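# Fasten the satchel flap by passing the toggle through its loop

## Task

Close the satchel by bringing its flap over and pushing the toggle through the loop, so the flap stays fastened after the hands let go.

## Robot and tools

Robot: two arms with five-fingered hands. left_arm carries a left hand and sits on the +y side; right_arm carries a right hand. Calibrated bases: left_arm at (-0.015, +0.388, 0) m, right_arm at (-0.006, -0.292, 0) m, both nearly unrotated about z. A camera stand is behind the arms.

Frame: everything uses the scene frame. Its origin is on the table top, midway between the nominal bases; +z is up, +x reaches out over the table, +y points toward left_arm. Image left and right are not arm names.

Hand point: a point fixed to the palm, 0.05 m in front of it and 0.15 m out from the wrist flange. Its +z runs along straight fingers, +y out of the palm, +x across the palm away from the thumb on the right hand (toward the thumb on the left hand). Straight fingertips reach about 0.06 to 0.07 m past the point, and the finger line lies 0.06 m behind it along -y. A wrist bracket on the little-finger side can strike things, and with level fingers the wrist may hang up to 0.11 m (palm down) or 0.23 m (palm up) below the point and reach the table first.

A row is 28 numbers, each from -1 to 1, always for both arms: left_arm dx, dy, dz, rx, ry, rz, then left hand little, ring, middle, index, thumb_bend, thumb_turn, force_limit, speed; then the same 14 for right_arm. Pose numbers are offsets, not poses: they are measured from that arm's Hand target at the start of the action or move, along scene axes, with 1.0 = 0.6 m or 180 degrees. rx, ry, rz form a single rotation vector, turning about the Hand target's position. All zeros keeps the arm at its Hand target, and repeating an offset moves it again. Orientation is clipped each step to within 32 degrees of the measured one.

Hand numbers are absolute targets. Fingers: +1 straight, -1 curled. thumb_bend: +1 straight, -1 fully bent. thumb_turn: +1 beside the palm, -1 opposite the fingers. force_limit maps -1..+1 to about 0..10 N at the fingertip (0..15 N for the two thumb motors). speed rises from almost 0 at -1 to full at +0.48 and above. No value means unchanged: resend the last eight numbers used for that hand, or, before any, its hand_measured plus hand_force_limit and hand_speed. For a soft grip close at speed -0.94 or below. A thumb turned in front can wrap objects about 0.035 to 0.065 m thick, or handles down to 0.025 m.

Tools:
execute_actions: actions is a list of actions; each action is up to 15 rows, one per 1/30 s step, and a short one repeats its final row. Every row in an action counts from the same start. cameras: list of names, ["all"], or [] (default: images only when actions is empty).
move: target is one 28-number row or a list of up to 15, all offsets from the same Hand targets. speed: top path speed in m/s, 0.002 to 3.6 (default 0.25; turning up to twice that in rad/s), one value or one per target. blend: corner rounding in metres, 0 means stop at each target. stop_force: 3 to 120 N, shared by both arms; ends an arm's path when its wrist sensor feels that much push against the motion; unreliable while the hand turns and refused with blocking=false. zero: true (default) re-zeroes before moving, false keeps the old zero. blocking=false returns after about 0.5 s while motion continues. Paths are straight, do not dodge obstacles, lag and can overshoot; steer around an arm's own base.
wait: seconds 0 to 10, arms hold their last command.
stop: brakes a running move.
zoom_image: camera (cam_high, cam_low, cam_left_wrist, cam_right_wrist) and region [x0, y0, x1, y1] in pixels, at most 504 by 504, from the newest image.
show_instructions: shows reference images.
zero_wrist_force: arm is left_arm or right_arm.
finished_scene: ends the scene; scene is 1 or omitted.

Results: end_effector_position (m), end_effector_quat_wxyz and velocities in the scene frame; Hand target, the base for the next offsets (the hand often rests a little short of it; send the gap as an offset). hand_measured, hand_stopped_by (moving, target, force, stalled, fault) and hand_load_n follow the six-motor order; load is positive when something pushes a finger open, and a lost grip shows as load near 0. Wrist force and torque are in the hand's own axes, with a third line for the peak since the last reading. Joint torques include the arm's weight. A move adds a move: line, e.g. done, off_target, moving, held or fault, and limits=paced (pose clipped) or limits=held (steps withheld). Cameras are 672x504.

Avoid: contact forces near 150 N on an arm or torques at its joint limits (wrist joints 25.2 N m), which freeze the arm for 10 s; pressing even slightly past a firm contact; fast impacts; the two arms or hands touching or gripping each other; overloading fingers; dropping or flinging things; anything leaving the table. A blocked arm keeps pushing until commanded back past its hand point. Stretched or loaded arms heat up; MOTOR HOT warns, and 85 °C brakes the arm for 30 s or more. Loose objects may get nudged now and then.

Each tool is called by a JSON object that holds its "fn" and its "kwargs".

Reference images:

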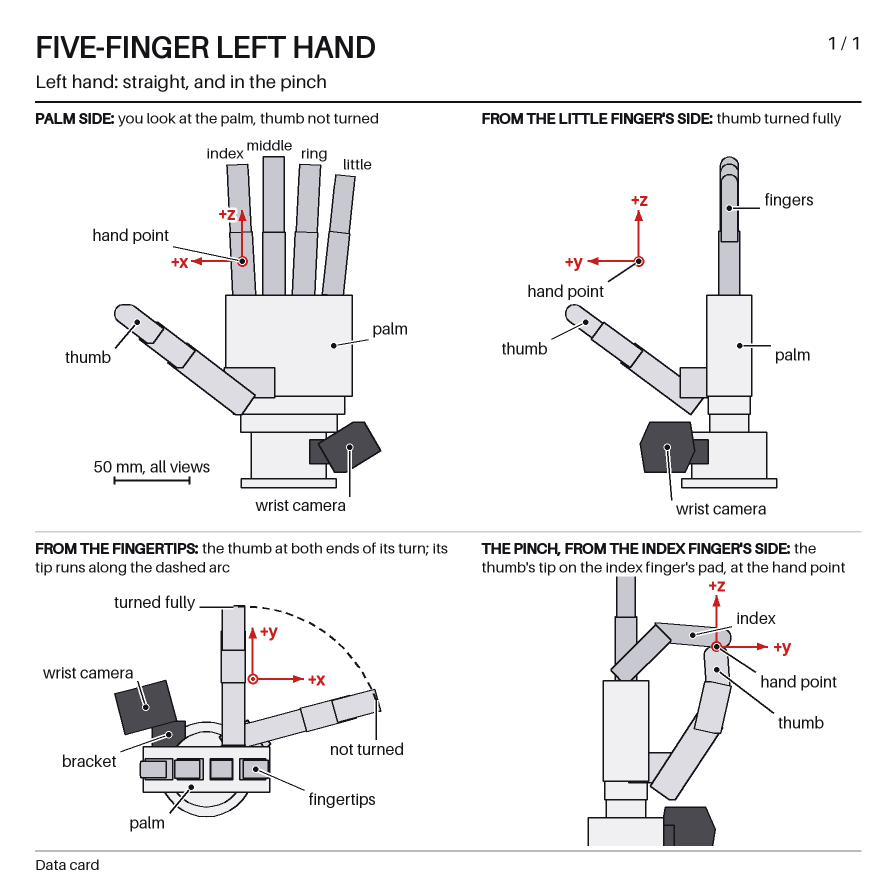

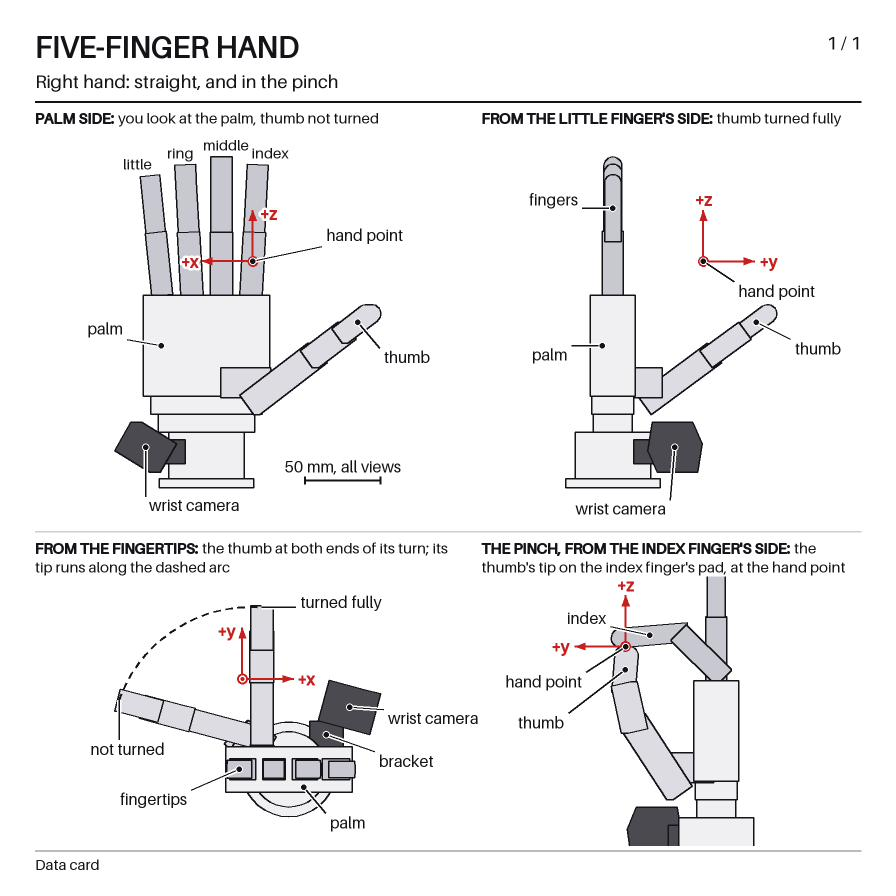

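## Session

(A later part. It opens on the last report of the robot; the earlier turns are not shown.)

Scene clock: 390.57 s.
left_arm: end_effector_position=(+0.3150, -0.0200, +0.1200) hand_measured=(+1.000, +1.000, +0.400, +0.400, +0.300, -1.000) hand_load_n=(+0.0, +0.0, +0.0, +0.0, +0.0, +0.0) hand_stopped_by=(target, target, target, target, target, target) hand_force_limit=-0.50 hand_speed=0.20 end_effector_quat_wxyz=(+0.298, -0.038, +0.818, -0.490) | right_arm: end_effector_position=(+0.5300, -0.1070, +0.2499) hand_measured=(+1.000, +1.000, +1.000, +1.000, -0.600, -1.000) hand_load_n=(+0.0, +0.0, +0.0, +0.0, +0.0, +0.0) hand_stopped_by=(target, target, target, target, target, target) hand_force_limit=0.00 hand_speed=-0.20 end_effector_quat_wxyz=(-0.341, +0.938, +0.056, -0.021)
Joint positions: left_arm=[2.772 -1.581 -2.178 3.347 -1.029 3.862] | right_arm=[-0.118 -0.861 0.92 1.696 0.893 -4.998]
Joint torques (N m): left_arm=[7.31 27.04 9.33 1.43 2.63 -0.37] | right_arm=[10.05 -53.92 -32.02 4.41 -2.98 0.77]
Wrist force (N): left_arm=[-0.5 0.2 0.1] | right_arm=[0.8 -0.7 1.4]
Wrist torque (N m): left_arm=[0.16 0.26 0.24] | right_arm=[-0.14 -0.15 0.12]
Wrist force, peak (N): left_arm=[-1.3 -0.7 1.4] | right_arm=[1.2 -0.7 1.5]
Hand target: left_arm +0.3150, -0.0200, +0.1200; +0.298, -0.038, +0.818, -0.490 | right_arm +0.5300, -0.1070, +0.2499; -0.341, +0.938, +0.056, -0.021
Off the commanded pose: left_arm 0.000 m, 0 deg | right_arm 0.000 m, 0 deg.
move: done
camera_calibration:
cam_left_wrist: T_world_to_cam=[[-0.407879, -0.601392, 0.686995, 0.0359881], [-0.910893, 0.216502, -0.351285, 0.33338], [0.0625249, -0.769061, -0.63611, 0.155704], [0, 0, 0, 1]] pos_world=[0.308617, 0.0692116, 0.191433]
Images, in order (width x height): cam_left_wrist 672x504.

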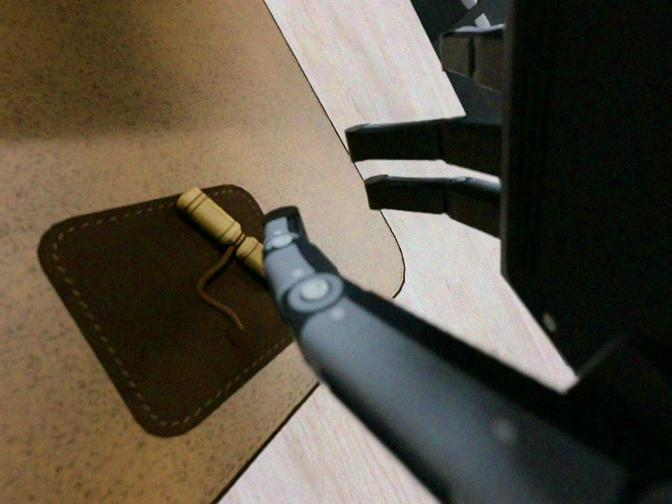

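{"fn": "move", "kwargs": {"target": [[0.011,-0.018,-0.0738, 0,0,0.0356, 1, 1, 0.4, 0.4, 0.3, -1, -0.5, 0.2, 0,0,0,0,0,0, 1,1,1,1,-0.6,-1,0,-0.2],[0.011,-0.018,-0.0738, 0,0,0.0356, 1, 1, -0.2, -0.2, 0.3, -1, -0.2, -0.7, 0,0,0,0,0,0, 1,1,1,1,-0.6,-1,0,-0.2]], "speed": [0.08,0.05], "cameras": ["cam_left_wrist"]}}

{"fn": "zoom_image", "kwargs": {"camera": "cam_left_wrist", "region": [170, 100, 420, 350]}}

Scene clock: 396.47 s.
left_arm: end_effector_position=(+0.3216, -0.0308, +0.0757) hand_measured=(+1.000, +1.000, -0.198, -0.200, +0.302, -1.000) hand_load_n=(+0.0, +0.0, +4.0, +3.5, +7.0, +0.0) hand_stopped_by=(target, target, force, target, target, target) hand_force_limit=-0.20 hand_speed=-0.70 end_effector_quat_wxyz=(+0.324, -0.084, +0.815, -0.473) | right_arm: end_effector_position=(+0.5300, -0.1070, +0.2499) hand_measured=(+1.000, +1.000, +1.000, +1.000, -0.600, -1.000) hand_load_n=(+0.0, +0.0, +0.0, +0.0, +0.0, +0.0) hand_stopped_by=(target, target, target, target, target, target) hand_force_limit=0.00 hand_speed=-0.20 end_effector_quat_wxyz=(-0.341, +0.938, +0.056, -0.021)
Joint positions: left_arm=[2.676 -1.68 -2.211 3.518 -1.221 3.774] | right_arm=[-0.118 -0.861 0.92 1.696 0.893 -4.998]
Joint torques (N m): left_arm=[5.87 28.16 24.99 2.08 -2.26 0.39] | right_arm=[10.27 -53.65 -32.26 4.41 -3.02 0.69]
Wrist force (N): left_arm=[-0.3 0.0 0.3] | right_arm=[1.0 -0.6 1.2]
Wrist torque (N m): left_arm=[0.16 0.22 0.34] | right_arm=[-0.11 -0.17 0.14]
Wrist force, peak (N): left_arm=[-0.4 -0.8 0.4] | right_arm=[1.1 -0.8 1.4]
Hand target: left_arm +0.3216, -0.0308, +0.0757; +0.324, -0.084, +0.815, -0.473 | right_arm +0.5300, -0.1070, +0.2499; -0.341, +0.938, +0.056, -0.021
Off the commanded pose: left_arm 0.000 m, 0 deg | right_arm 0.000 m, 0 deg.
move: done
camera_calibration:
cam_left_wrist: T_world_to_cam=[[-0.337976, -0.64314, 0.687126, 0.0387992], [-0.929447, 0.113286, -0.351133, 0.329052], [0.147986, -0.757322, -0.636053, 0.09174], [0, 0, 0, 1]] pos_world=[0.305373, 0.0571533, 0.147232]
Images, in order (width x height): cam_left_wrist 672x504.

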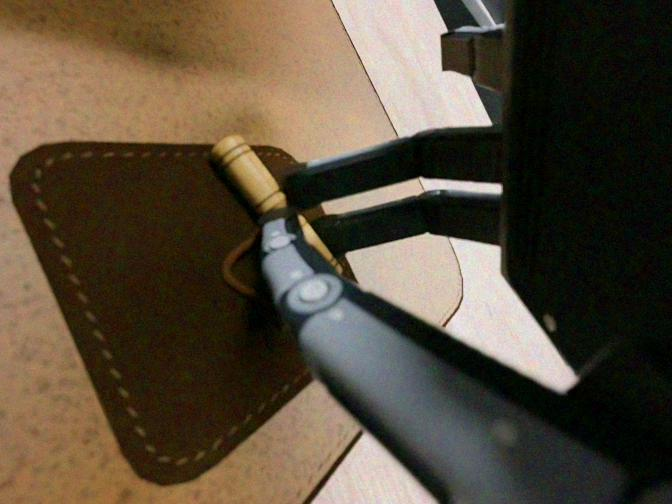

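Scaled by 2.016.

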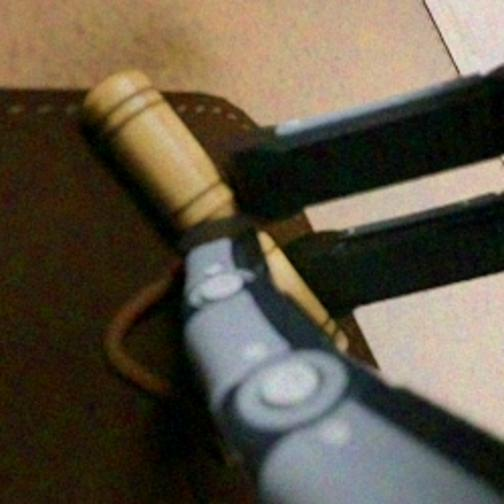

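{"fn": "move", "kwargs": {"target": [[0,0,0, 0,0,0, 1, 1, -0.26, -0.26, 0.3, -1, 0, -0.8, 0,0,0,0,0,0, 1,1,1,1,-0.6,-1,0,-0.2],[-0.01,0.0033,0.02, 0,0,0, 1, 1, -0.26, -0.26, 0.3, -1, 0, -0.8, 0,0,0,0,0,0, 1,1,1,1,-0.6,-1,0,-0.2],[-0.026,0.0313,0.0122, 0.0249,-0.1782,-0.1084, 1, 1, -0.26, -0.26, 0.3, -1, 0, -0.8, 0,0,0,0,0,0, 1,1,1,1,-0.6,-1,0,-0.2],[-0.027,0.0607,0.0013, 0.0498,-0.3563,-0.2167, 1, 1, -0.26, -0.26, 0.3, -1, 0, -0.8, 0,0,0,0,0,0, 1,1,1,1,-0.6,-1,0,-0.2]], "speed": [0.05, 0.05,0.15,0.15], "blend": [0,0.003,0.003,0], "cameras": ["all"]}}

{"fn": "zoom_image", "kwargs": {"camera": "cam_left_wrist", "region": [170, 100, 420, 350]}}

{"fn": "zoom_image", "kwargs": {"camera": "cam_high", "region": [300, 130, 420, 230]}}

Scene clock: 408.97 s.
left_arm: end_effector_position=(+0.3055, +0.0057, +0.0765) hand_measured=(+1.000, +1.000, -0.214, -0.216, +0.300, -1.000) hand_load_n=(+0.0, +0.0, +0.0, +0.0, +0.0, +0.5) hand_stopped_by=(target, target, force, force, target, target) hand_force_limit=0.00 hand_speed=-0.80 end_effector_quat_wxyz=(+0.537, +0.461, +0.536, -0.460) | right_arm: end_effector_position=(+0.5300, -0.1070, +0.2499) hand_measured=(+1.000, +1.000, +1.000, +1.000, -0.600, -1.000) hand_load_n=(+0.0, +0.0, +0.0, -0.5, +0.0, +0.0) hand_stopped_by=(target, target, target, target, target, target) hand_force_limit=0.00 hand_speed=-0.20 end_effector_quat_wxyz=(-0.341, +0.938, +0.056, -0.021)
Joint positions: left_arm=[3.123 -1.802 -2.567 4.371 -0.198 4.711] | right_arm=[-0.118 -0.861 0.92 1.696 0.893 -4.998]
Joint torques (N m): left_arm=[-9.39 26.97 13.95 -1.28 -1.73 -1] | right_arm=[10.27 -53.44 -31.56 4.37 -2.88 0.48]
Wrist force (N): left_arm=[-0.9 -0.4 1.7] | right_arm=[1.0 -0.6 1.1]
Wrist torque (N m): left_arm=[0.00 0.26 0.27] | right_arm=[-0.11 -0.17 0.14]
Wrist force, peak (N): left_arm=[-1.0 -0.3 1.7] | right_arm=[1.3 -0.8 1.4]
Hand target: left_arm +0.3054, +0.0056, +0.0765; +0.537, +0.461, +0.536, -0.460 | right_arm +0.5300, -0.1070, +0.2499; -0.341, +0.938, +0.056, -0.021
Off the commanded pose: left_arm 0.000 m, 0 deg | right_arm 0.000 m, 0 deg.
move: done
camera_calibration:
cam_left_wrist: T_world_to_cam=[[-0.95666, -0.166312, -0.239045, 0.313421], [0.111544, 0.54899, -0.828353, 0.0261588], [0.268998, -0.819116, -0.506645, 0.0756915], [0, 0, 0, 1]] pos_world=[0.276558, 0.0997647, 0.134939]
cam_right_wrist: T_world_to_cam=[[0.299384, -0.729527, -0.614947, -0.0843786], [-0.779393, -0.558761, 0.283429, 0.28729], [-0.550378, 0.394431, -0.735872, 0.628962], [0, 0, 0, 1]] pos_world=[0.59534, -0.149112, 0.329521]

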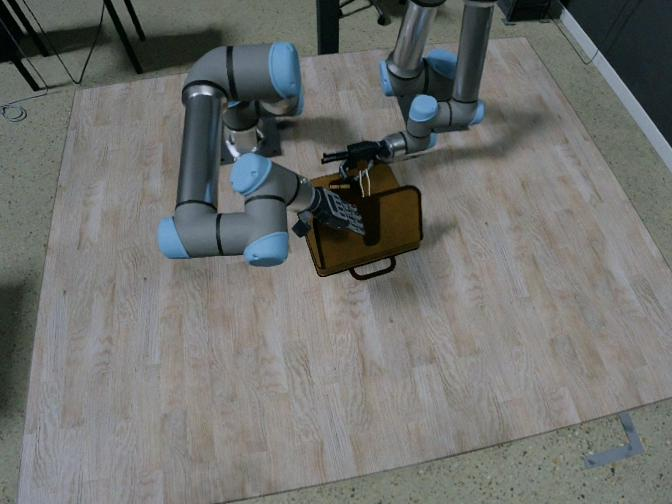

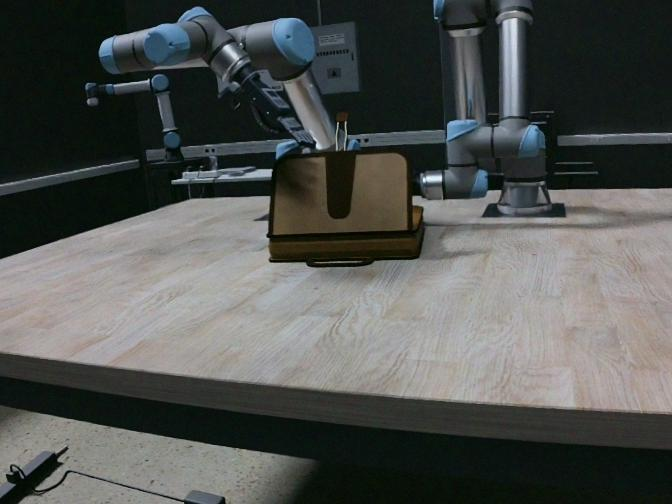

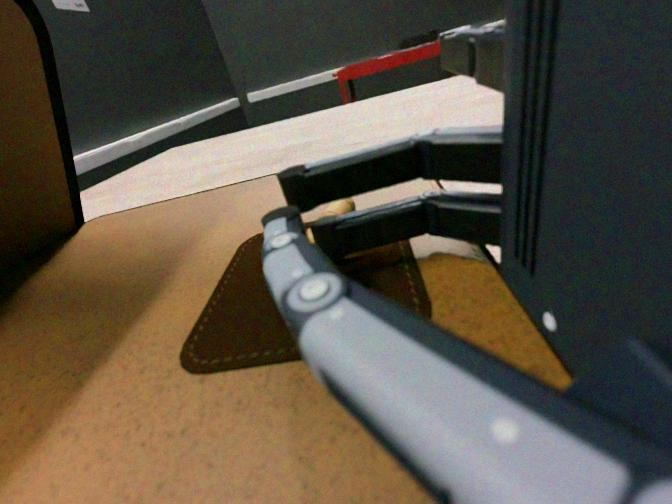

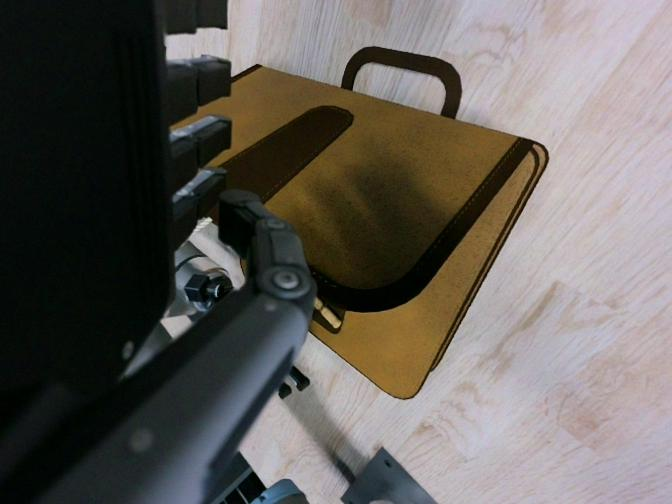

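Scaled by 2.016.

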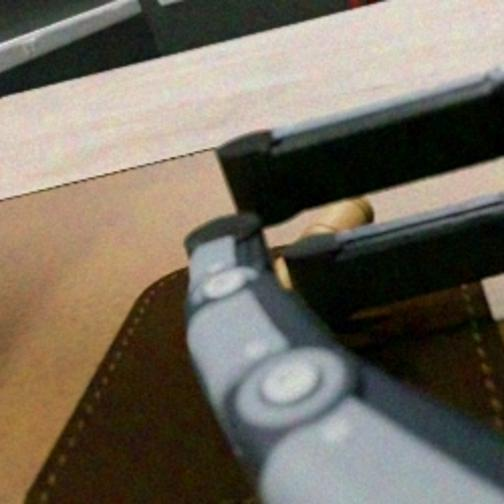

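Scaled by 4.200.

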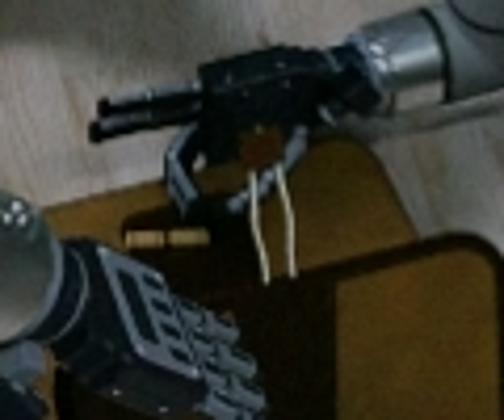

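{"fn": "move", "kwargs": {"target": [[0,0.01,0.08, 0,0,0, 1, 1, 0.4, 0.4, 0.3, -1, -0.5, 0.2, 0,0,0,0,0,0, 1,1,1,1,-0.6,-1,0,-0.2],[0.001,-0.056,0.0725, -0.178,0.3373,0.4112, 1, 1, 0.4, 0.4, 0.3, -1, -0.5, 0.2, 0,0,0,0,0,0, 1,1,1,1,-0.6,-1,0,-0.2]], "speed": [0.1,0.3], "blend": [0.01,0], "cameras": ["cam_left_wrist"]}}

{"fn": "zoom_image", "kwargs": {"camera": "cam_left_wrist", "region": [120, 120, 420, 420]}}

Scene clock: 432.17 s.
left_arm: end_effector_position=(+0.3060, -0.0280, +0.1200) hand_measured=(+1.000, +1.000, +0.400, +0.400, +0.300, -1.000) hand_load_n=(+0.0, +0.0, +0.0, +0.0, +0.0, +0.0) hand_stopped_by=(target, target, target, target, target, target) hand_force_limit=-0.50 hand_speed=0.20 end_effector_quat_wxyz=(+0.466, -0.355, +0.738, -0.334) | right_arm: end_effector_position=(+0.5300, -0.1070, +0.2499) hand_measured=(+1.000, +1.000, +1.000, +1.000, -0.600, -1.000) hand_load_n=(+0.0, +0.0, +0.0, +0.0, +0.0, +0.0) hand_stopped_by=(target, target, target, target, target, target) hand_force_limit=0.00 hand_speed=-0.20 end_effector_quat_wxyz=(-0.341, +0.938, +0.056, -0.021)
Joint positions: left_arm=[2.228 -1.793 -1.942 3.267 -2.282 3.323] | right_arm=[-0.118 -0.861 0.92 1.696 0.893 -4.998]
Joint torques (N m): left_arm=[6.42 34.56 16.2 -1.34 1.38 -1.65] | right_arm=[9.33 -53.56 -32.36 4.49 -3.04 0.13]
Wrist force (N): left_arm=[-0.3 -0.3 0.4] | right_arm=[1.0 -0.5 1.4]
Wrist torque (N m): left_arm=[0.04 0.21 0.27] | right_arm=[-0.11 -0.17 0.14]
Wrist force, peak (N): left_arm=[-1.7 -0.4 1.6] | right_arm=[1.3 -0.5 1.4]
Hand target: left_arm +0.3060, -0.0280, +0.1200; +0.466, -0.355, +0.738, -0.334 | right_arm +0.5300, -0.1070, +0.2499; -0.341, +0.938, +0.056, -0.021
Off the commanded pose: left_arm 0.000 m, 0 deg | right_arm 0.000 m, 0 deg.
move: done
camera_calibration:
cam_left_wrist: T_world_to_cam=[[0.149244, -0.711463, 0.686692, -0.146014], [-0.787516, -0.505486, -0.352564, 0.269073], [0.59795, -0.488163, -0.63573, -0.00596974], [0, 0, 0, 1]] pos_world=[0.23726, 0.0292148, 0.191337]
Images, in order (width x height): cam_left_wrist 672x504.

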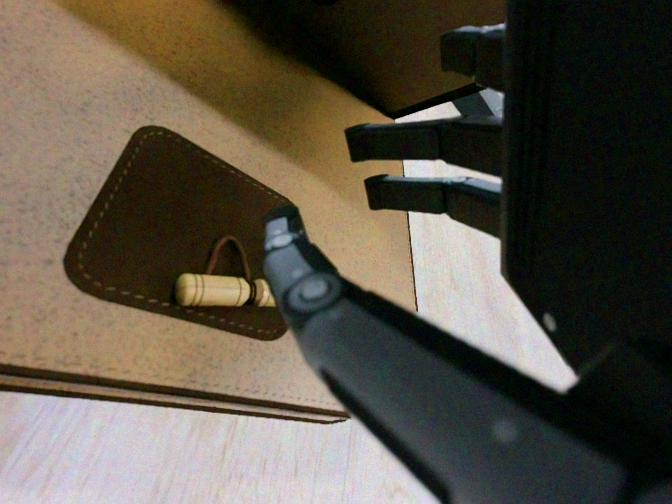

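Scaled by 1.680.

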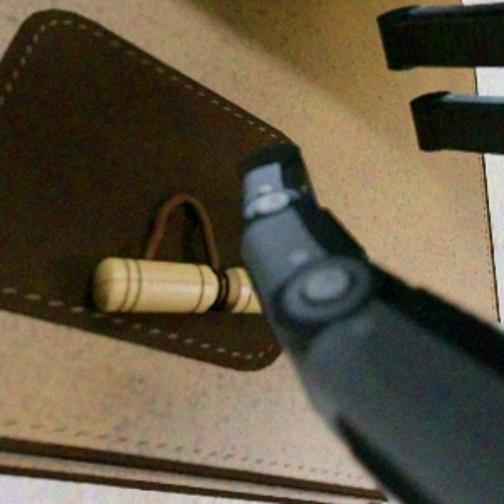

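{"fn": "move", "kwargs": {"target": [[-0.0225,-0.0088,-0.0738, 0,0,-0.0144, 1, 1, 0.4, 0.4, 0.3, -1, -0.5, 0.2, 0,0,0,0,0,0, 1,1,1,1,-0.6,-1,0,-0.2],[-0.0225,-0.0088,-0.0738, 0,0,-0.0144, 1, 1, -0.2, -0.2, 0.3, -1, -0.4, -0.7, 0,0,0,0,0,0, 1,1,1,1,-0.6,-1,0,-0.2]], "speed": [0.08,0.05], "cameras": ["cam_left_wrist"]}}

{"fn": "zoom_image", "kwargs": {"camera": "cam_left_wrist", "region": [170, 100, 420, 350]}}

Scene clock: 438.80 s.
left_arm: end_effector_position=(+0.2925, -0.0332, +0.0757) hand_measured=(+1.000, +1.000, -0.200, -0.150, +0.302, -1.000) hand_load_n=(+0.0, -0.5, +1.5, +3.5, +5.5, -2.5) hand_stopped_by=(target, target, target, force, target, target) hand_force_limit=-0.40 hand_speed=-0.70 end_effector_quat_wxyz=(+0.458, -0.338, +0.746, -0.345) | right_arm: end_effector_position=(+0.5300, -0.1070, +0.2499) hand_measured=(+1.000, +1.000, +1.000, +1.000, -0.600, -1.000) hand_load_n=(+0.0, +0.0, +0.0, +0.0, +0.0, +0.0) hand_stopped_by=(target, target, target, target, target, target) hand_force_limit=0.00 hand_speed=-0.20 end_effector_quat_wxyz=(-0.341, +0.938, +0.056, -0.021)
Joint positions: left_arm=[2.208 -1.844 -2.014 3.4 -2.259 3.338] | right_arm=[-0.118 -0.861 0.92 1.696 0.893 -4.998]
Joint torques (N m): left_arm=[6.97 34.06 23.24 1.9 -2.58 -1.52] | right_arm=[8.95 -52.47 -33.47 4.59 -3.06 -0.07]
Wrist force (N): left_arm=[-0.9 0.2 -1.0] | right_arm=[1.0 -0.5 1.4]
Wrist torque (N m): left_arm=[0.05 0.18 0.27] | right_arm=[-0.10 -0.18 0.14]
Wrist force, peak (N): left_arm=[-0.9 -1.7 -0.7] | right_arm=[1.2 -0.6 1.4]
Hand target: left_arm +0.2925, -0.0332, +0.0757; +0.458, -0.338, +0.746, -0.345 | right_arm +0.5300, -0.1070, +0.2499; -0.341, +0.938, +0.056, -0.021
Off the commanded pose: left_arm 0.000 m, 0 deg | right_arm 0.000 m, 0 deg.
move: done
camera_calibration:
cam_left_wrist: T_world_to_cam=[[0.117103, -0.717411, 0.686737, -0.108161], [-0.809532, -0.469513, -0.352442, 0.247913], [0.575278, -0.514663, -0.635749, -0.0228339], [0, 0, 0, 1]] pos_world=[0.226495, 0.0270506, 0.147136]
Images, in order (width x height): cam_left_wrist 672x504.

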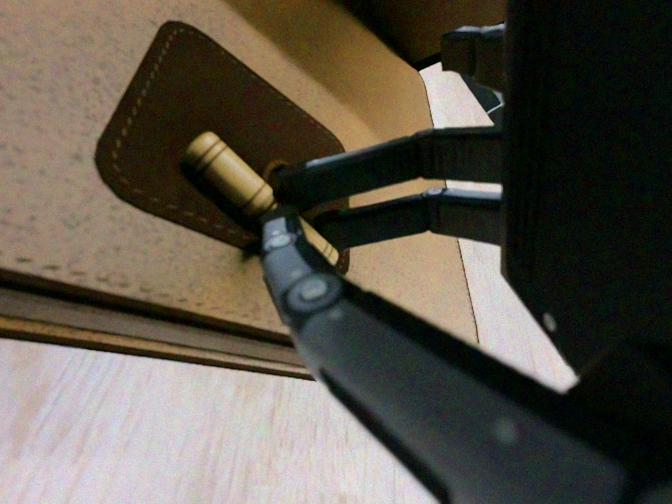

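Scaled by 2.016.

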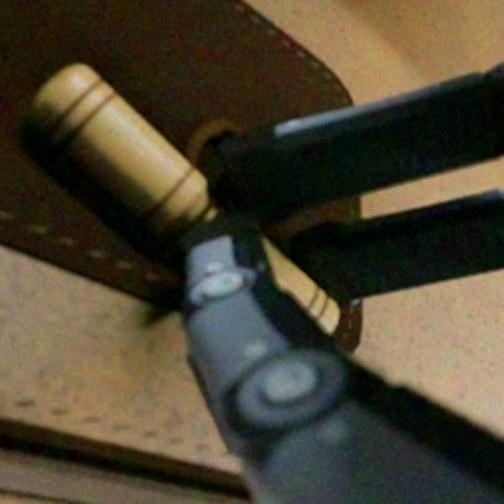

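{"fn": "move", "kwargs": {"target": [[0.0067,0.0067,0.0233, 0,0,0, 1, 1, -0.2, -0.2, 0.3, -1, -0.4, -0.7, 0,0,0,0,0,0, 1,1,1,1,-0.6,-1,0,-0.2],[0.039,0.062,0.02, 0,0,-0.3817, 1, 1, -0.2, -0.2, 0.3, -1, -0.4, -0.7, 0,0,0,0,0,0, 1,1,1,1,-0.6,-1,0,-0.2],[0.039,0.062,0.0005, 0,0,-0.3817, 1, 1, -0.2, -0.2, 0.3, -1, -0.4, -0.7, 0,0,0,0,0,0, 1,1,1,1,-0.6,-1,0,-0.2]], "speed": [0.05,0.2,0.03], "cameras": ["cam_left_wrist"]}}

{"fn": "zoom_image", "kwargs": {"camera": "cam_left_wrist", "region": [170, 100, 420, 350]}}

Scene clock: 446.70 s.
left_arm: end_effector_position=(+0.3159, +0.0040, +0.0759) hand_measured=(+1.000, +1.000, -0.200, -0.150, +0.300, -1.000) hand_load_n=(+0.0, +0.0, +0.0, -2.0, +0.0, +0.0) hand_stopped_by=(target, target, target, force, target, target) hand_force_limit=-0.40 hand_speed=-0.70 end_effector_quat_wxyz=(+0.184, +0.142, +0.807, -0.543) | right_arm: end_effector_position=(+0.5300, -0.1070, +0.2499) hand_measured=(+1.000, +1.000, +1.000, +1.000, -0.600, -1.000) hand_load_n=(+0.0, +0.0, +0.0, +0.0, +0.0, +0.5) hand_stopped_by=(target, target, target, target, target, target) hand_force_limit=0.00 hand_speed=-0.20 end_effector_quat_wxyz=(-0.341, +0.938, +0.056, -0.021)
Joint positions: left_arm=[3.036 -1.869 -2.078 3.035 -0.447 4.502] | right_arm=[-0.118 -0.861 0.92 1.696 0.893 -4.998]
Joint torques (N m): left_arm=[-9.48 31.26 14.37 -3.71 1.65 -0.82] | right_arm=[8.64 -52.31 -32.08 4.46 -2.86 -0.46]
Wrist force (N): left_arm=[-4.9 -10.5 -2.9] | right_arm=[1.1 -0.6 1.2]
Wrist torque (N m): left_arm=[-0.14 0.21 0.43] | right_arm=[-0.11 -0.19 0.15]
Wrist force, peak (N): left_arm=[-5.1 -10.8 -3.1] | right_arm=[1.3 -0.6 1.5]
Hand target: left_arm +0.3159, +0.0040, +0.0760; +0.184, +0.142, +0.807, -0.543 | right_arm +0.5300, -0.1070, +0.2499; -0.341, +0.938, +0.056, -0.021
Off the commanded pose: left_arm 0.000 m, 0 deg | right_arm 0.000 m, 0 deg.
move: done
camera_calibration:
cam_left_wrist: T_world_to_cam=[[-0.625934, -0.369688, 0.686686, 0.149012], [-0.731433, 0.583776, -0.352437, 0.255523], [-0.270579, -0.722867, -0.635807, 0.251027], [0, 0, 0, 1]] pos_world=[0.348092, 0.0873785, 0.147336]
Images, in order (width x height): cam_left_wrist 672x504.

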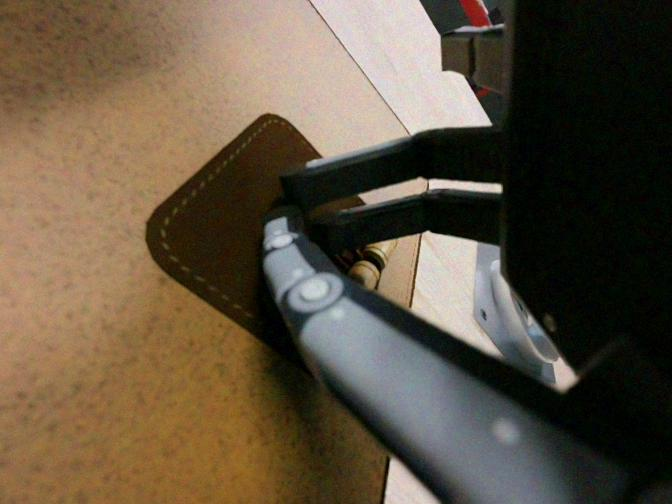

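Scaled by 2.016.

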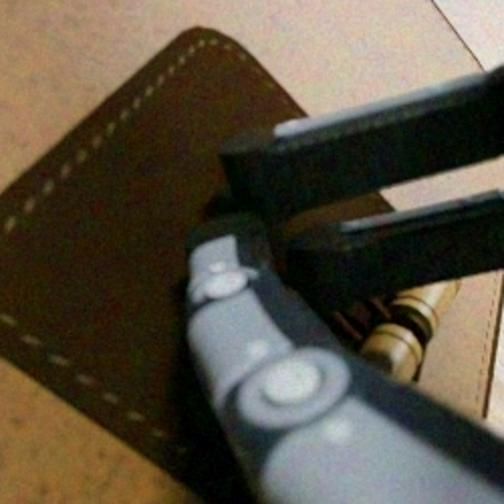

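{"fn": "move", "kwargs": {"target": [[0,0.0,0.02, 0,0,0, 1, 1, 0.4, 0.4, 0.3, -1, -0.5, -0.2, 0,0,0,0,0,0, 1,1,1,1,-0.6,-1,0,-0.2],[0,0.05,0.1, 0,0,0, 1, 1, 0.4, 0.4, 0.3, -1, -0.5, -0.2, 0,0,0,0,0,0, 1,1,1,1,-0.6,-1,0,-0.2]], "speed": [0.05,0.2], "cameras": ["cam_left_wrist","cam_high"]}}

{"fn": "zoom_image", "kwargs": {"camera": "cam_left_wrist", "region": [170, 100, 420, 350]}}

{"fn": "zoom_image", "kwargs": {"camera": "cam_high", "region": [300, 130, 420, 230]}}

Scene clock: 450.27 s.
left_arm: end_effector_position=(+0.3160, +0.0339, +0.1360) hand_measured=(+1.000, +1.000, +0.400, +0.400, +0.300, -1.000) hand_load_n=(+0.0, +0.0, +0.0, +0.0, +0.0, +0.0) hand_stopped_by=(target, target, target, target, target, target) hand_force_limit=-0.50 hand_speed=-0.20 end_effector_quat_wxyz=(+0.184, +0.142, +0.807, -0.543) | right_arm: end_effector_position=(+0.5300, -0.1070, +0.2499) hand_measured=(+1.000, +1.000, +1.000, +1.000, -0.600, -1.000) hand_load_n=(+0.0, +0.0, +0.0, +0.0, +0.0, +0.0) hand_stopped_by=(target, target, target, target, target, target) hand_force_limit=0.00 hand_speed=-0.20 end_effector_quat_wxyz=(-0.341, +0.938, +0.056, -0.021)
Joint positions: left_arm=[3.133 -1.777 -2.048 2.732 -0.395 4.701] | right_arm=[-0.118 -0.861 0.92 1.696 0.893 -4.998]
Joint torques (N m): left_arm=[-0.23 32.03 4.03 -3.24 -1.33 0.75] | right_arm=[8.4 -51.5 -32.64 4.42 -2.88 -0.64]
Wrist force (N): left_arm=[-0.7 -0.1 0.8] | right_arm=[1.0 -0.6 1.3]
Wrist torque (N m): left_arm=[0.07 0.24 0.39] | right_arm=[-0.12 -0.19 0.15]
Wrist force, peak (N): left_arm=[-5.0 -10.0 -2.9] | right_arm=[1.3 -0.7 1.4]
Hand target: left_arm +0.3159, +0.0340, +0.1360; +0.184, +0.142, +0.807, -0.543 | right_arm +0.5300, -0.1070, +0.2499; -0.341, +0.938, +0.056, -0.021
Off the commanded pose: left_arm 0.000 m, 0 deg | right_arm 0.000 m, 0 deg.
move: done
camera_calibration:
cam_left_wrist: T_world_to_cam=[[-0.625929, -0.369593, 0.686742, 0.118871], [-0.731438, 0.58372, -0.352519, 0.25929], [-0.270576, -0.72296, -0.635702, 0.31094], [0, 0, 0, 1]] pos_world=[0.348192, 0.117379, 0.207437]
Images, in order (width x height): cam_high 672x504, cam_left_wrist 672x504.

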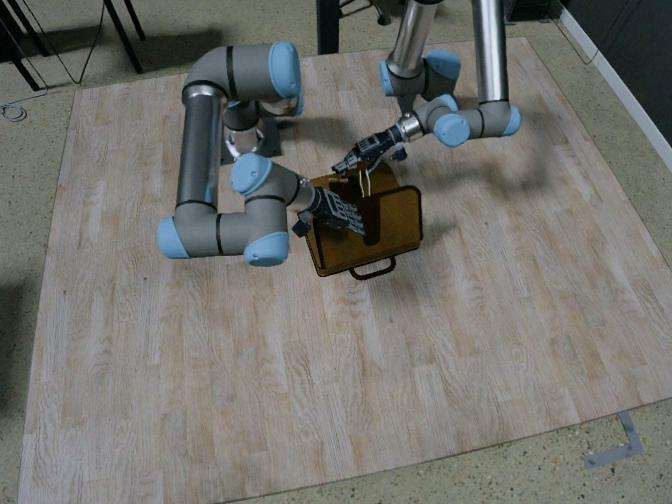

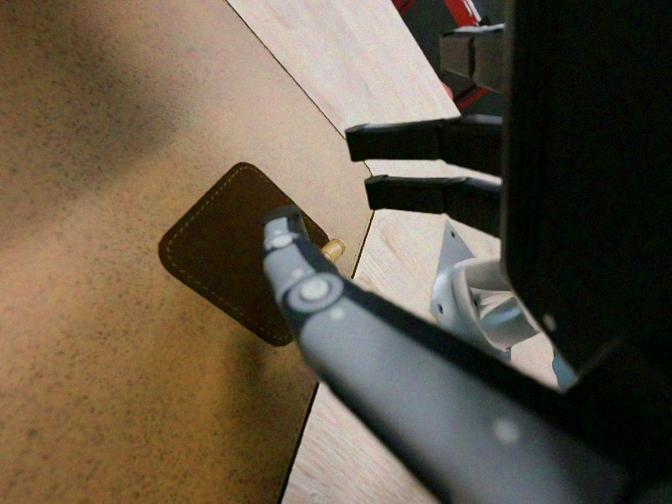

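Scaled by 2.016.

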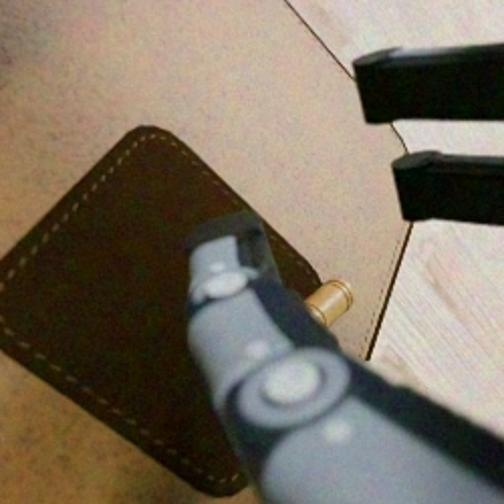

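Scaled by 4.200.

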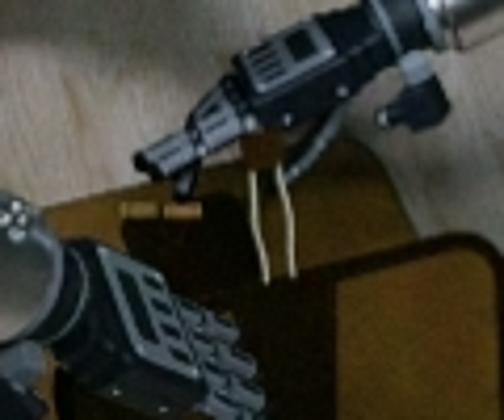

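{"fn": "move", "kwargs": {"target": [-0.0592,-0.1022,-0.01, 0,0,0.396, 1, 1, 0.4, 0.4, 0.3, -1, -0.5, -0.2, 0,0,0,0,0,0, 1,1,1,1,-0.6,-1,0,-0.2], "speed": 0.3, "cameras": ["cam_left_wrist"]}}

{"fn": "zoom_image", "kwargs": {"camera": "cam_left_wrist", "region": [50, 120, 350, 420]}}

Scene clock: 459.17 s.
left_arm: end_effector_position=(+0.2804, -0.0274, +0.1300) hand_measured=(+1.000, +1.000, +0.400, +0.400, +0.300, -1.000) hand_load_n=(+0.0, -0.5, +0.0, -0.5, +0.0, +0.0) hand_stopped_by=(target, target, target, target, target, target) hand_force_limit=-0.50 hand_speed=-0.20 end_effector_quat_wxyz=(+0.466, -0.355, +0.738, -0.335) | right_arm: end_effector_position=(+0.5300, -0.1070, +0.2499) hand_measured=(+1.000, +1.000, +1.000, +1.000, -0.600, -1.000) hand_load_n=(+0.0, +0.0, +0.0, +0.0, +0.0, +0.0) hand_stopped_by=(target, target, target, target, target, target) hand_force_limit=0.00 hand_speed=-0.20 end_effector_quat_wxyz=(-0.341, +0.938, +0.056, -0.021)
Joint positions: left_arm=[2.172 -1.768 -1.945 3.222 -2.331 3.288] | right_arm=[-0.118 -0.861 0.92 1.696 0.893 -4.998]
Joint torques (N m): left_arm=[-4.34 24.92 16.34 0.86 -3.03 -1.18] | right_arm=[7.94 -51.33 -32.66 4.29 -2.79 -0.75]
Wrist force (N): left_arm=[-0.1 -0.4 0.6] | right_arm=[1.0 -0.6 1.1]
Wrist torque (N m): left_arm=[0.05 0.17 0.28] | right_arm=[-0.11 -0.17 0.14]
Wrist force, peak (N): left_arm=[-0.6 -0.2 1.3] | right_arm=[1.2 -0.6 1.5]
Hand target: left_arm +0.2804, -0.0274, +0.1300; +0.466, -0.355, +0.738, -0.335 | right_arm +0.5300, -0.1070, +0.2499; -0.341, +0.938, +0.056, -0.021
Off the commanded pose: left_arm 0.000 m, 0 deg | right_arm 0.000 m, 0 deg.
move: done
camera_calibration:
cam_left_wrist: T_world_to_cam=[[0.149089, -0.711476, 0.686713, -0.148602], [-0.787787, -0.505194, -0.352378, 0.252839], [0.597632, -0.488448, -0.63581, 0.0161911], [0, 0, 0, 1]] pos_world=[0.211662, 0.0299144, 0.201436]
Images, in order (width x height): cam_left_wrist 672x504.

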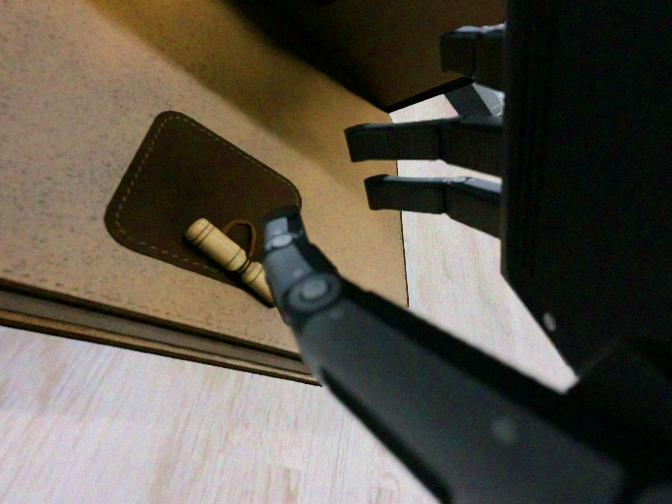

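Scaled by 1.680.

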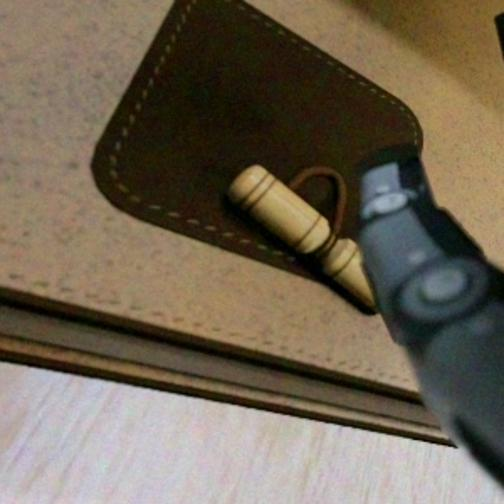

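{"fn": "move", "kwargs": {"target": [[0.005,0.0007,-0.0883, 0,0,-0.0278, 1, 1, 0.4, 0.4, 0.3, -1, -0.5, -0.2, 0,0,0,0,0,0, 1,1,1,1,-0.6,-1,0,-0.2],[0.005,0.0007,-0.0883, 0,0,-0.0278, 1, 1, -0.1, -0.1, 0.3, -1, -0.6, -0.6, 0,0,0,0,0,0, 1,1,1,1,-0.6,-1,0,-0.2]], "speed": [0.1,0.05], "cameras": ["cam_left_wrist"]}}

{"fn": "zoom_image", "kwargs": {"camera": "cam_left_wrist", "region": [150, 100, 400, 350]}}

Scene clock: 467.43 s.
left_arm: end_effector_position=(+0.2834, -0.0269, +0.0770) hand_measured=(+1.000, +1.000, -0.100, -0.100, +0.300, -1.000) hand_load_n=(+0.0, +0.0, +0.0, +0.0, +0.0, +0.0) hand_stopped_by=(target, target, target, target, target, target) hand_force_limit=-0.60 hand_speed=-0.60 end_effector_quat_wxyz=(+0.451, -0.322, +0.753, -0.355) | right_arm: end_effector_position=(+0.5300, -0.1070, +0.2499) hand_measured=(+1.000, +1.000, +1.000, +1.000, -0.600, -1.000) hand_load_n=(+0.0, +0.0, +0.0, +0.0, +0.0, +0.0) hand_stopped_by=(target, target, target, target, target, target) hand_force_limit=0.00 hand_speed=-0.20 end_effector_quat_wxyz=(-0.341, +0.938, +0.056, -0.021)
Joint positions: left_arm=[2.217 -1.802 -2.064 3.425 -2.213 3.366] | right_arm=[-0.118 -0.861 0.92 1.696 0.893 -4.998]
Joint torques (N m): left_arm=[-8.58 33.38 23.99 2.24 0.45 -0.51] | right_arm=[8.89 -51.36 -32.61 4.57 -3 -0.66]
Wrist force (N): left_arm=[-0.2 -0.3 0.7] | right_arm=[1.0 -0.7 1.1]
Wrist torque (N m): left_arm=[0.07 0.23 0.37] | right_arm=[-0.12 -0.18 0.15]
Wrist force, peak (N): left_arm=[-0.4 -1.4 0.1] | right_arm=[1.2 -0.8 1.3]
Hand target: left_arm +0.2834, -0.0269, +0.0770; +0.451, -0.322, +0.753, -0.355 | right_arm +0.5300, -0.1070, +0.2499; -0.341, +0.938, +0.056, -0.021
Off the commanded pose: left_arm 0.000 m, 0 deg | right_arm 0.000 m, 0 deg.
move: done
camera_calibration:
cam_left_wrist: T_world_to_cam=[[0.0866005, -0.721682, 0.686786, -0.0949473], [-0.828698, -0.434815, -0.352414, 0.250247], [0.552956, -0.538619, -0.635712, -0.00780689], [0, 0, 0, 1]] pos_world=[0.219919, 0.0360847, 0.148436]
Images, in order (width x height): cam_left_wrist 672x504.

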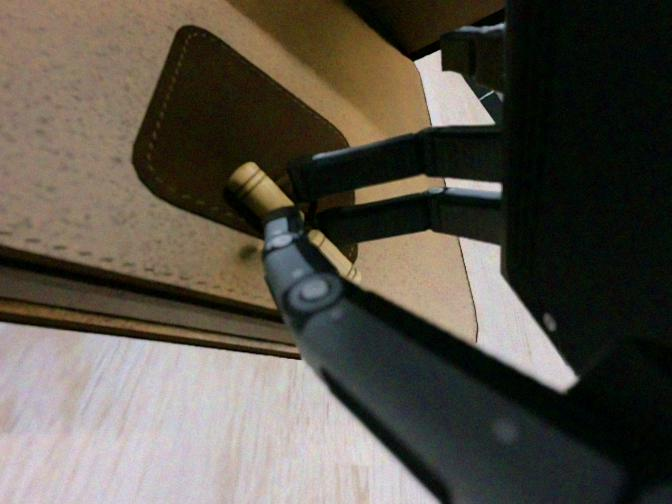

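Scaled by 2.016.

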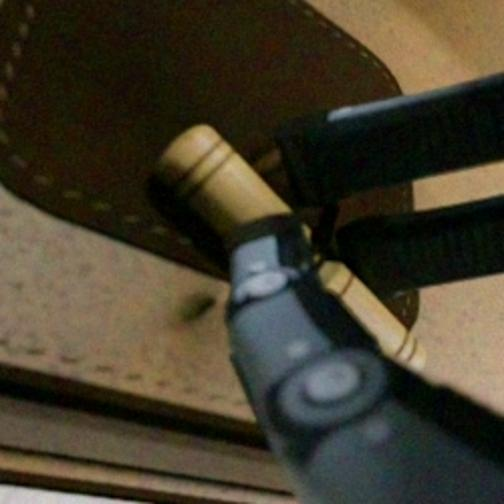

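{"fn": "move", "kwargs": {"target": [[0,0,0, 0,0,0, 1, 1, 0.6, 0.6, 0.3, -1, -0.6, 0, 0,0,0,0,0,0, 1,1,1,1,-0.6,-1,0,-0.2],[0.08,0.025,0, 0,0,0, 1, 1, 0.6, 0.6, 0.3, -1, -0.6, 0, 0,0,0,0,0,0, 1,1,1,1,-0.6,-1,0,-0.2]], "speed": [0.1,0.08], "cameras": ["cam_left_wrist"]}}

{"fn": "zoom_image", "kwargs": {"camera": "cam_left_wrist", "region": [150, 100, 400, 350]}}

Scene clock: 471.93 s.
left_arm: end_effector_position=(+0.3314, -0.0120, +0.0771) hand_measured=(+1.000, +1.000, +0.600, +0.600, +0.300, -1.000) hand_load_n=(+0.0, +0.0, +0.0, +0.0, +0.5, -1.0) hand_stopped_by=(target, target, target, target, target, target) hand_force_limit=-0.60 hand_speed=0.00 end_effector_quat_wxyz=(+0.451, -0.322, +0.753, -0.355) | right_arm: end_effector_position=(+0.5300, -0.1070, +0.2499) hand_measured=(+1.000, +1.000, +1.000, +1.000, -0.600, -1.000) hand_load_n=(+0.0, +0.0, -0.5, +0.0, +0.0, +0.0) hand_stopped_by=(target, target, target, target, target, target) hand_force_limit=0.00 hand_speed=-0.20 end_effector_quat_wxyz=(-0.341, +0.938, +0.056, -0.021)
Joint positions: left_arm=[2.35 -1.795 -2.068 3.459 -2.091 3.432] | right_arm=[-0.118 -0.861 0.92 1.696 0.893 -4.998]
Joint torques (N m): left_arm=[-2.96 13.34 27.3 -1.81 -2.37 -1.61] | right_arm=[8 -50.58 -32.02 4.54 -2.8 -0.68]
Wrist force (N): left_arm=[-1.0 -1.0 -2.0] | right_arm=[0.8 -0.5 1.4]
Wrist torque (N m): left_arm=[0.03 0.18 0.39] | right_arm=[-0.10 -0.15 0.13]
Wrist force, peak (N): left_arm=[0.9 -12.9 -13.6] | right_arm=[1.2 -0.9 1.3]
Hand target: left_arm +0.3314, -0.0119, +0.0770; +0.451, -0.322, +0.753, -0.355 | right_arm +0.5300, -0.1070, +0.2499; -0.341, +0.938, +0.056, -0.021
Off the commanded pose: left_arm 0.000 m, 0 deg | right_arm 0.000 m, 0 deg.
move: done
camera_calibration:
cam_left_wrist: T_world_to_cam=[[0.0864863, -0.721562, 0.686927, -0.0883437], [-0.828636, -0.43488, -0.352479, 0.296578], [0.553066, -0.538728, -0.635523, -0.0262576], [0, 0, 0, 1]] pos_world=[0.267918, 0.051085, 0.148536]
Images, in order (width x height): cam_left_wrist 672x504.

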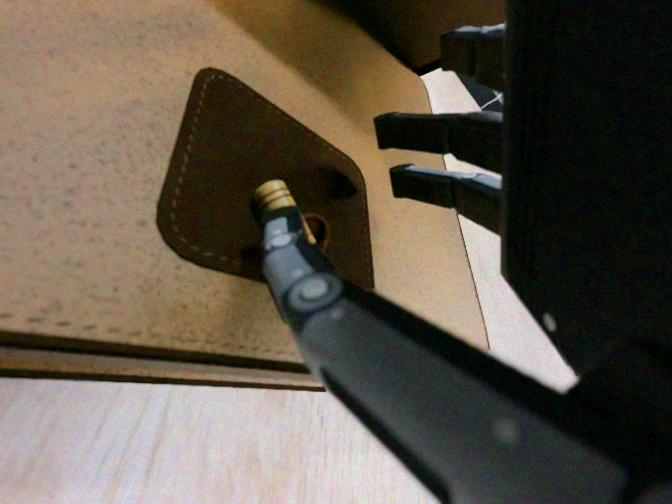

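Scaled by 2.016.

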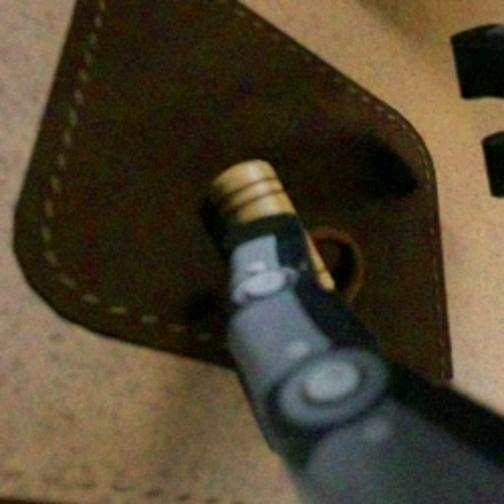

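{"fn": "move", "kwargs": {"target": [[0,0,0.02, 0,0,0, 1, 1, 0.6, 0.6, 0.3, -1, -0.6, 0, 0,0,0,0,0,0, 1,1,1,1,-0.6,-1,0,-0.2],[-0.05,0,0.06, 0,0,0, 1, 1, 0.6, 0.6, 0.3, -1, -0.6, 0, 0,0,0,0,0,0, 1,1,1,1,-0.6,-1,0,-0.2]], "speed": [0.05,0.1], "cameras": ["cam_left_wrist"]}}

{"fn": "zoom_image", "kwargs": {"camera": "cam_left_wrist", "region": [50, 80, 350, 380]}}

Scene clock: 476.43 s.
left_arm: end_effector_position=(+0.3014, -0.0120, +0.1131) hand_measured=(+1.000, +1.000, +0.600, +0.600, +0.300, -1.000) hand_load_n=(+0.0, +0.0, +0.0, +0.0, +0.0, +0.0) hand_stopped_by=(target, target, target, target, target, target) hand_force_limit=-0.60 hand_speed=0.00 end_effector_quat_wxyz=(+0.451, -0.322, +0.753, -0.355) | right_arm: end_effector_position=(+0.5300, -0.1070, +0.2499) hand_measured=(+1.000, +1.000, +1.000, +1.000, -0.600, -1.000) hand_load_n=(+0.0, +0.0, +0.0, +0.0, +0.0, +0.0) hand_stopped_by=(target, target, target, target, target, target) hand_force_limit=0.00 hand_speed=-0.20 end_effector_quat_wxyz=(-0.341, +0.938, +0.056, -0.021)
Joint positions: left_arm=[2.285 -1.716 -2.052 3.347 -2.151 3.401] | right_arm=[-0.118 -0.861 0.92 1.696 0.893 -4.998]
Joint torques (N m): left_arm=[7.72 12.11 20.19 2.53 2.15 1.74] | right_arm=[8.59 -50.63 -32.59 4.37 -2.86 -0.56]
Wrist force (N): left_arm=[-0.3 -0.2 0.7] | right_arm=[0.9 -0.5 1.1]
Wrist torque (N m): left_arm=[0.10 0.21 0.28] | right_arm=[-0.10 -0.17 0.14]
Wrist force, peak (N): left_arm=[-1.2 -1.1 -2.2] | right_arm=[1.3 -0.7 1.3]
Hand target: left_arm +0.3014, -0.0119, +0.1130; +0.451, -0.322, +0.753, -0.355 | right_arm +0.5300, -0.1070, +0.2499; -0.341, +0.938, +0.056, -0.021
Off the commanded pose: left_arm 0.000 m, 0 deg | right_arm 0.000 m, 0 deg.
move: done
camera_calibration:
cam_left_wrist: T_world_to_cam=[[0.0865464, -0.72153, 0.686953, -0.110508], [-0.82863, -0.434933, -0.352429, 0.284483], [0.553066, -0.538728, -0.635523, 0.0131579], [0, 0, 0, 1]] pos_world=[0.238018, 0.0510851, 0.184536]
Images, in order (width x height): cam_left_wrist 672x504.

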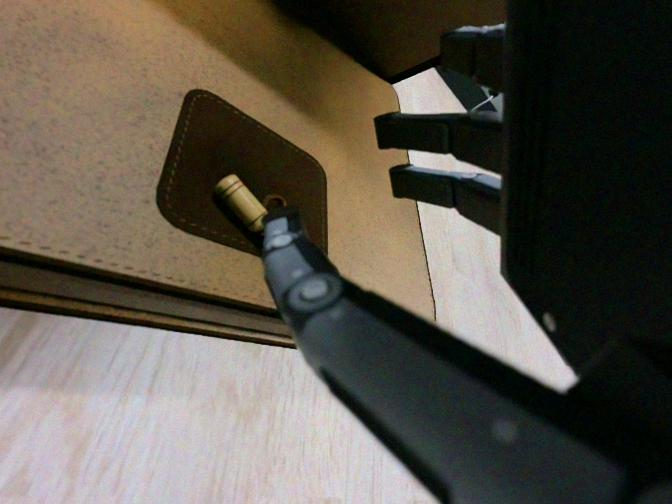

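Scaled by 1.680.

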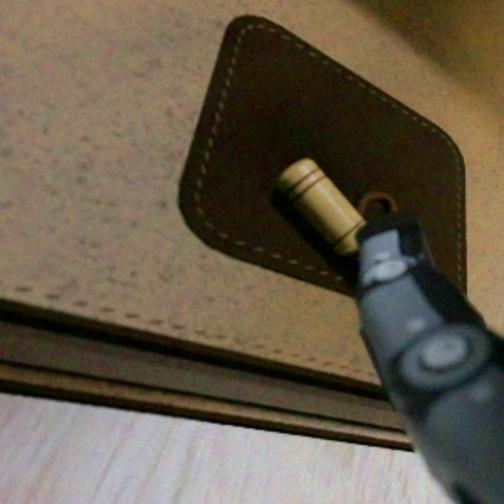

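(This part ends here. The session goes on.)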